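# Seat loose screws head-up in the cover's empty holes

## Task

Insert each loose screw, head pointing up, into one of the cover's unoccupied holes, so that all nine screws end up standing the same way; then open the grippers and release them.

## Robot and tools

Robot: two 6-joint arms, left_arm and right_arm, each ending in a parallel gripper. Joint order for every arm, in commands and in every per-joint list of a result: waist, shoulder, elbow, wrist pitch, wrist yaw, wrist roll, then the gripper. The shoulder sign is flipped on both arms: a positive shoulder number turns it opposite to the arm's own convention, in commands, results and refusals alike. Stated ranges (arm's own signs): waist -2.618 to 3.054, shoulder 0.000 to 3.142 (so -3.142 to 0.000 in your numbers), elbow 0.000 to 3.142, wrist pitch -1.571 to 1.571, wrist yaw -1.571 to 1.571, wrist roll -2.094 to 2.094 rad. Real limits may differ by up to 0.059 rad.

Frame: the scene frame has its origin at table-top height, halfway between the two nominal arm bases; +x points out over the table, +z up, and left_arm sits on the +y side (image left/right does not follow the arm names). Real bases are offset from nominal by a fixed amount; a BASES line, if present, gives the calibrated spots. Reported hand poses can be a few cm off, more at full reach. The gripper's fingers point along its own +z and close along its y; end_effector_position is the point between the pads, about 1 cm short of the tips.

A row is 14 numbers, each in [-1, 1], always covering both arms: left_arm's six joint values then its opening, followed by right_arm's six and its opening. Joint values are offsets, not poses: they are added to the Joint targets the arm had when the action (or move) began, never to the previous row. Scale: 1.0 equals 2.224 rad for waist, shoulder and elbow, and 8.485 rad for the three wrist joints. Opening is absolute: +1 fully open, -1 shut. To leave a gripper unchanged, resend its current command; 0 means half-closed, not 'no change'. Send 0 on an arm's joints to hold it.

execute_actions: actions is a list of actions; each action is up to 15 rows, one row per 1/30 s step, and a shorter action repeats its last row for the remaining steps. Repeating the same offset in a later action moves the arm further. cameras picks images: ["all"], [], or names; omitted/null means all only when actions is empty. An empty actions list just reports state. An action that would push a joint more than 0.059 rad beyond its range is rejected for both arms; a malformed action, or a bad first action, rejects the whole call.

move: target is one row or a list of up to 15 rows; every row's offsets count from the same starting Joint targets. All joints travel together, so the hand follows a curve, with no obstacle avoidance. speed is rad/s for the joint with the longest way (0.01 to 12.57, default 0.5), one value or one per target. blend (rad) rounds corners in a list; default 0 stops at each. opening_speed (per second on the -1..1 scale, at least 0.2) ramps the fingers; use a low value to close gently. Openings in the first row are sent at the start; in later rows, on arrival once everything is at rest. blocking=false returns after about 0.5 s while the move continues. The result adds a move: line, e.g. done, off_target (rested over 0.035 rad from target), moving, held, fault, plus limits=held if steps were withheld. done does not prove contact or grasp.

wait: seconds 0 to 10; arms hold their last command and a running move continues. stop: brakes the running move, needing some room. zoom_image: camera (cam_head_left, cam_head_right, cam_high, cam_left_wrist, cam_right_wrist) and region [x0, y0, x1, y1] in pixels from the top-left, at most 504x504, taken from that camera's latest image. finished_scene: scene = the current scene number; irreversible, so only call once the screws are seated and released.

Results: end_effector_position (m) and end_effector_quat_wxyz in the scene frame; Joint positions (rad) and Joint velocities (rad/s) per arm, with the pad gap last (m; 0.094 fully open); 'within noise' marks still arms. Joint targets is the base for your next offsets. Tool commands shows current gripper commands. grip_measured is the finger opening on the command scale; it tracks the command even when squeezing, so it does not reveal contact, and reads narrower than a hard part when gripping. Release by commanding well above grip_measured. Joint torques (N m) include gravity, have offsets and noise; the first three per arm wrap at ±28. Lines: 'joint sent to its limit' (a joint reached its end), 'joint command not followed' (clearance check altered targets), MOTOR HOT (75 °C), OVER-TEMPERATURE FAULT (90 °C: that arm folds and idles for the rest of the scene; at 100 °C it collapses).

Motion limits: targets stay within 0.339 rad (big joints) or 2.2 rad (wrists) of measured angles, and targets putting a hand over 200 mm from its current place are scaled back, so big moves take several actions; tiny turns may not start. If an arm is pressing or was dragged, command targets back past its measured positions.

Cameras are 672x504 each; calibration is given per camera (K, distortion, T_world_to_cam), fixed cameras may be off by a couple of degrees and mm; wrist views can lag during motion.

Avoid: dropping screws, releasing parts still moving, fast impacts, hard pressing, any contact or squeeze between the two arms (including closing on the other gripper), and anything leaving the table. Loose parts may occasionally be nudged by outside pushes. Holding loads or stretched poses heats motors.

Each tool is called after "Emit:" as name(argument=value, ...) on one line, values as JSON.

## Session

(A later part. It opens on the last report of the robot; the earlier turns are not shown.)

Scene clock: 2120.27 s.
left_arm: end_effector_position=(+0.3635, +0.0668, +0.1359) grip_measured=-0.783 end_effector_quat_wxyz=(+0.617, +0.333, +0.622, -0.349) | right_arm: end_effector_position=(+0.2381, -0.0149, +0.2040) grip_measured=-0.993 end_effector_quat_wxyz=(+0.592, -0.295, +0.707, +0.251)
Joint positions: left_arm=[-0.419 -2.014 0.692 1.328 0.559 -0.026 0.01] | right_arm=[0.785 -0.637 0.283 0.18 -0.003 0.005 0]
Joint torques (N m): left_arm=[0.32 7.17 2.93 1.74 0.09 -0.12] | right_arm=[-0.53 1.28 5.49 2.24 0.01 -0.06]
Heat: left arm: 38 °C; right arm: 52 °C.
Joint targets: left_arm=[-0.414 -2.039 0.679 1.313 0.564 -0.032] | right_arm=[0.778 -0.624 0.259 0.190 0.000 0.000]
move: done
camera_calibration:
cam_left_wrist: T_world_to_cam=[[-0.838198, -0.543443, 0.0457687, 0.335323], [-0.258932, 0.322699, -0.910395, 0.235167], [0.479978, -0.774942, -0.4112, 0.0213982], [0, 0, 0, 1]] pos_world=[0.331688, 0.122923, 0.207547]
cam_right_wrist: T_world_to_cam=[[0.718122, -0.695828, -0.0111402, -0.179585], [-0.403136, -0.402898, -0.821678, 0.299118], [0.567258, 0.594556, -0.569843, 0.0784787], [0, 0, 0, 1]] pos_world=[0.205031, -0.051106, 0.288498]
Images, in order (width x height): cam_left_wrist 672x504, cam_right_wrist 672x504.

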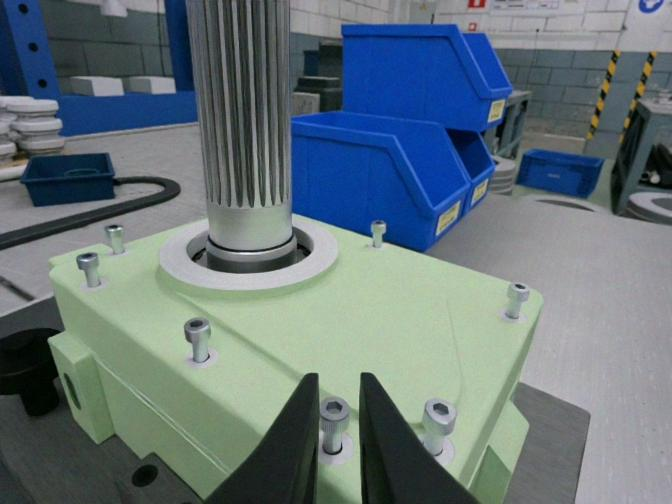

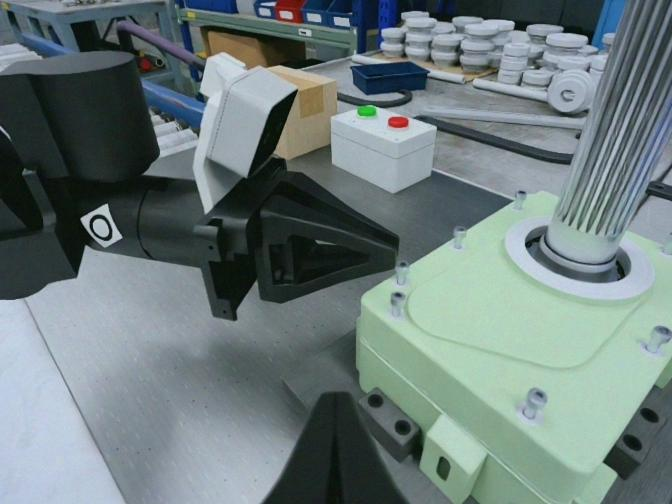

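Emit:
move(target=[[0,0,0,0,0,0,-0.7,0,0,0,0,0,0,-1],[0,0.055,0.0335,-0.0174,0,0,-0.7,0,0,0,0,0,0,-1],[0.13,0.075,0.0335,-0.0264,0,0,-0.7,0,0,0,0,0,0,-1]], speed=[0.3,0.2,0.4], blend=[0,0.02,0], cameras=["all"])

Emit:
zoom_image(camera="cam_right_wrist", region=[360, 180, 672, 440])

Emit:
zoom_image(camera="cam_head_left", region=[335, 190, 445, 300])

Scene clock: 2136.07 s.
left_arm: end_effector_position=(+0.4358, +0.1910, +0.1534) grip_measured=-0.703 end_effector_quat_wxyz=(+0.639, +0.234, +0.685, -0.260) | right_arm: end_effector_position=(+0.2381, -0.0149, +0.2040) grip_measured=-0.993 end_effector_quat_wxyz=(+0.592, -0.295, +0.707, +0.251)
Joint positions: left_arm=[-0.122 -1.904 0.735 1.111 0.563 -0.026 0.014] | right_arm=[0.785 -0.637 0.283 0.18 -0.003 0.005 0]
Joint torques (N m): left_arm=[-0.23 12.27 6.28 1.7 0.02 -0.05] | right_arm=[-0.54 1.26 5.49 2.24 0.02 -0.06]
Heat: left arm: 37 °C; right arm: 52 °C.
Joint targets: left_arm=[-0.124 -1.872 0.754 1.089 0.564 -0.032] | right_arm=[0.778 -0.624 0.259 0.190 0.000 0.000]
move: done
camera_calibration:
cam_left_wrist: T_world_to_cam=[[-0.641809, -0.762719, 0.0796309, 0.413741], [-0.398156, 0.242678, -0.884635, 0.301773], [0.655403, -0.599472, -0.459434, -0.0124041], [0, 0, 0, 1]] pos_world=[0.393825, 0.234899, 0.228314]
cam_right_wrist: T_world_to_cam=[[0.718122, -0.695828, -0.0111402, -0.179585], [-0.403136, -0.402898, -0.821678, 0.299118], [0.567258, 0.594556, -0.569843, 0.0784787], [0, 0, 0, 1]] pos_world=[0.205031, -0.051106, 0.288498]

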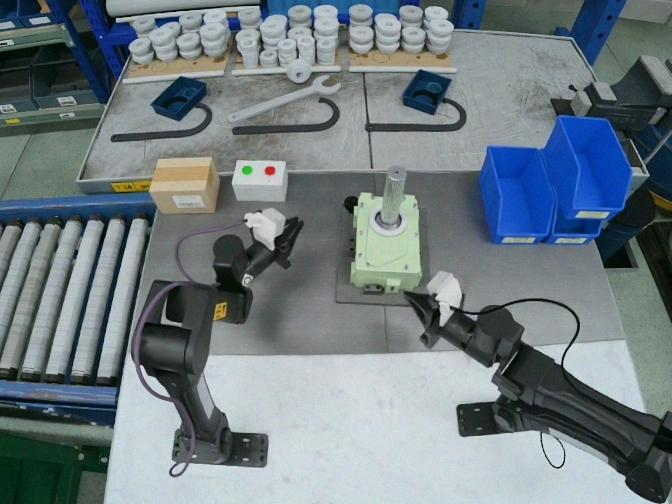

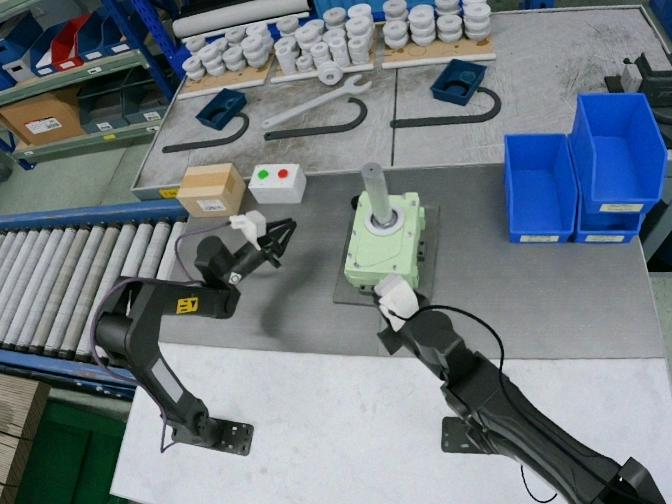

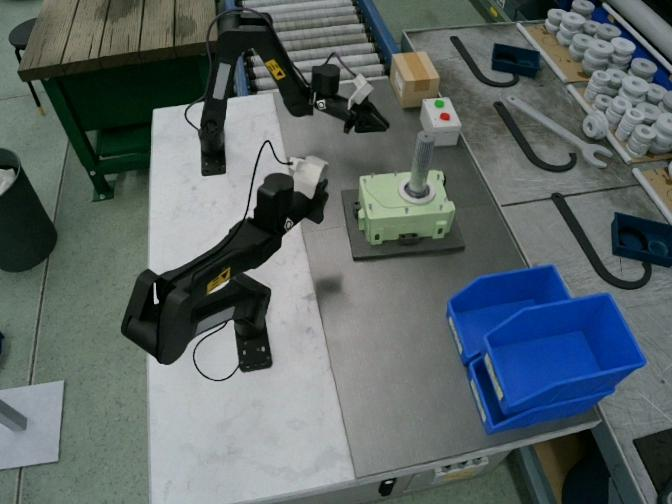

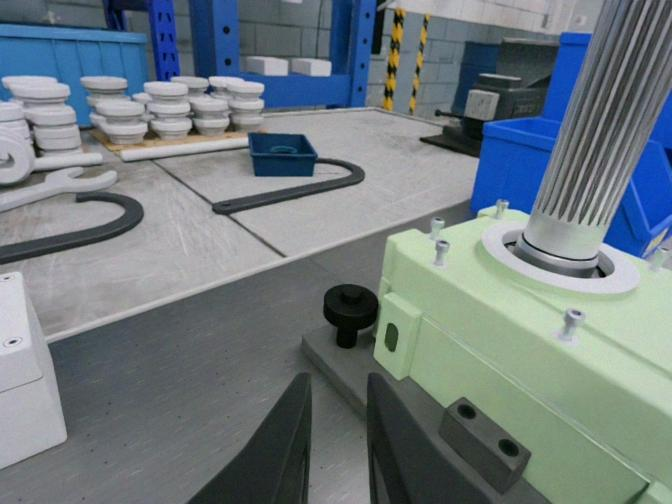

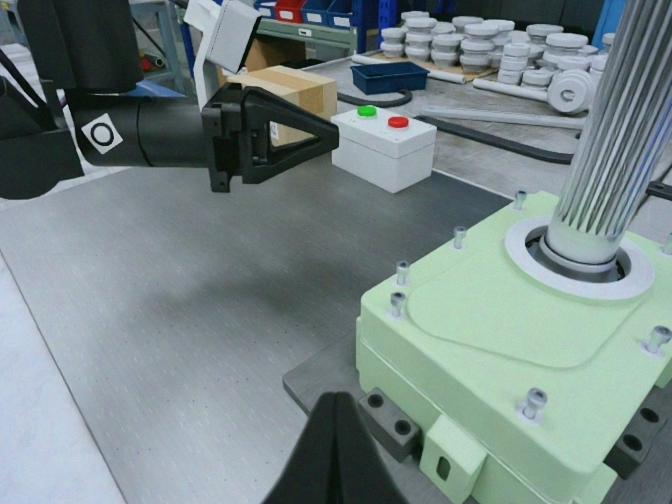

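Scaled by 1.615 from the camera's 672x504 image, which has a finer 960x720 frame.

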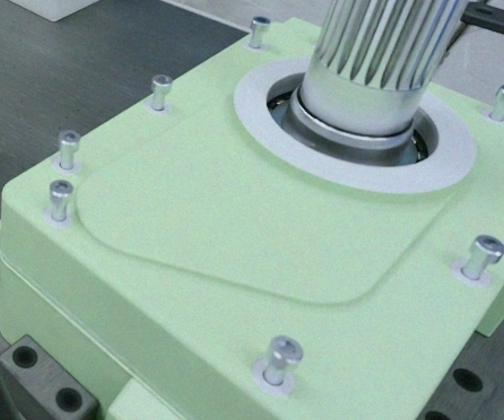

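Scaled by 4.582 from the camera's 672x504 image, which has a finer 960x720 frame.

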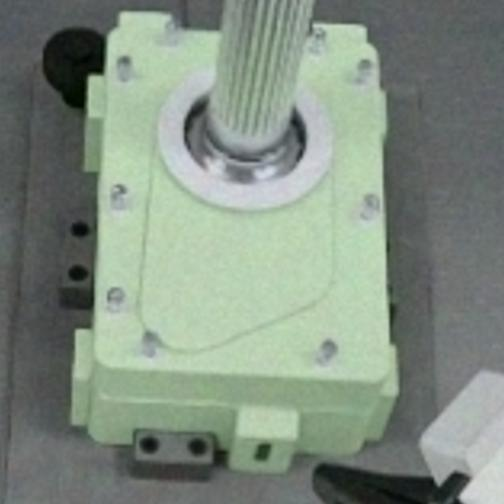

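All nine stand alike.

Emit:
finished_scene(scene=1)

The scene is finished: the task was done.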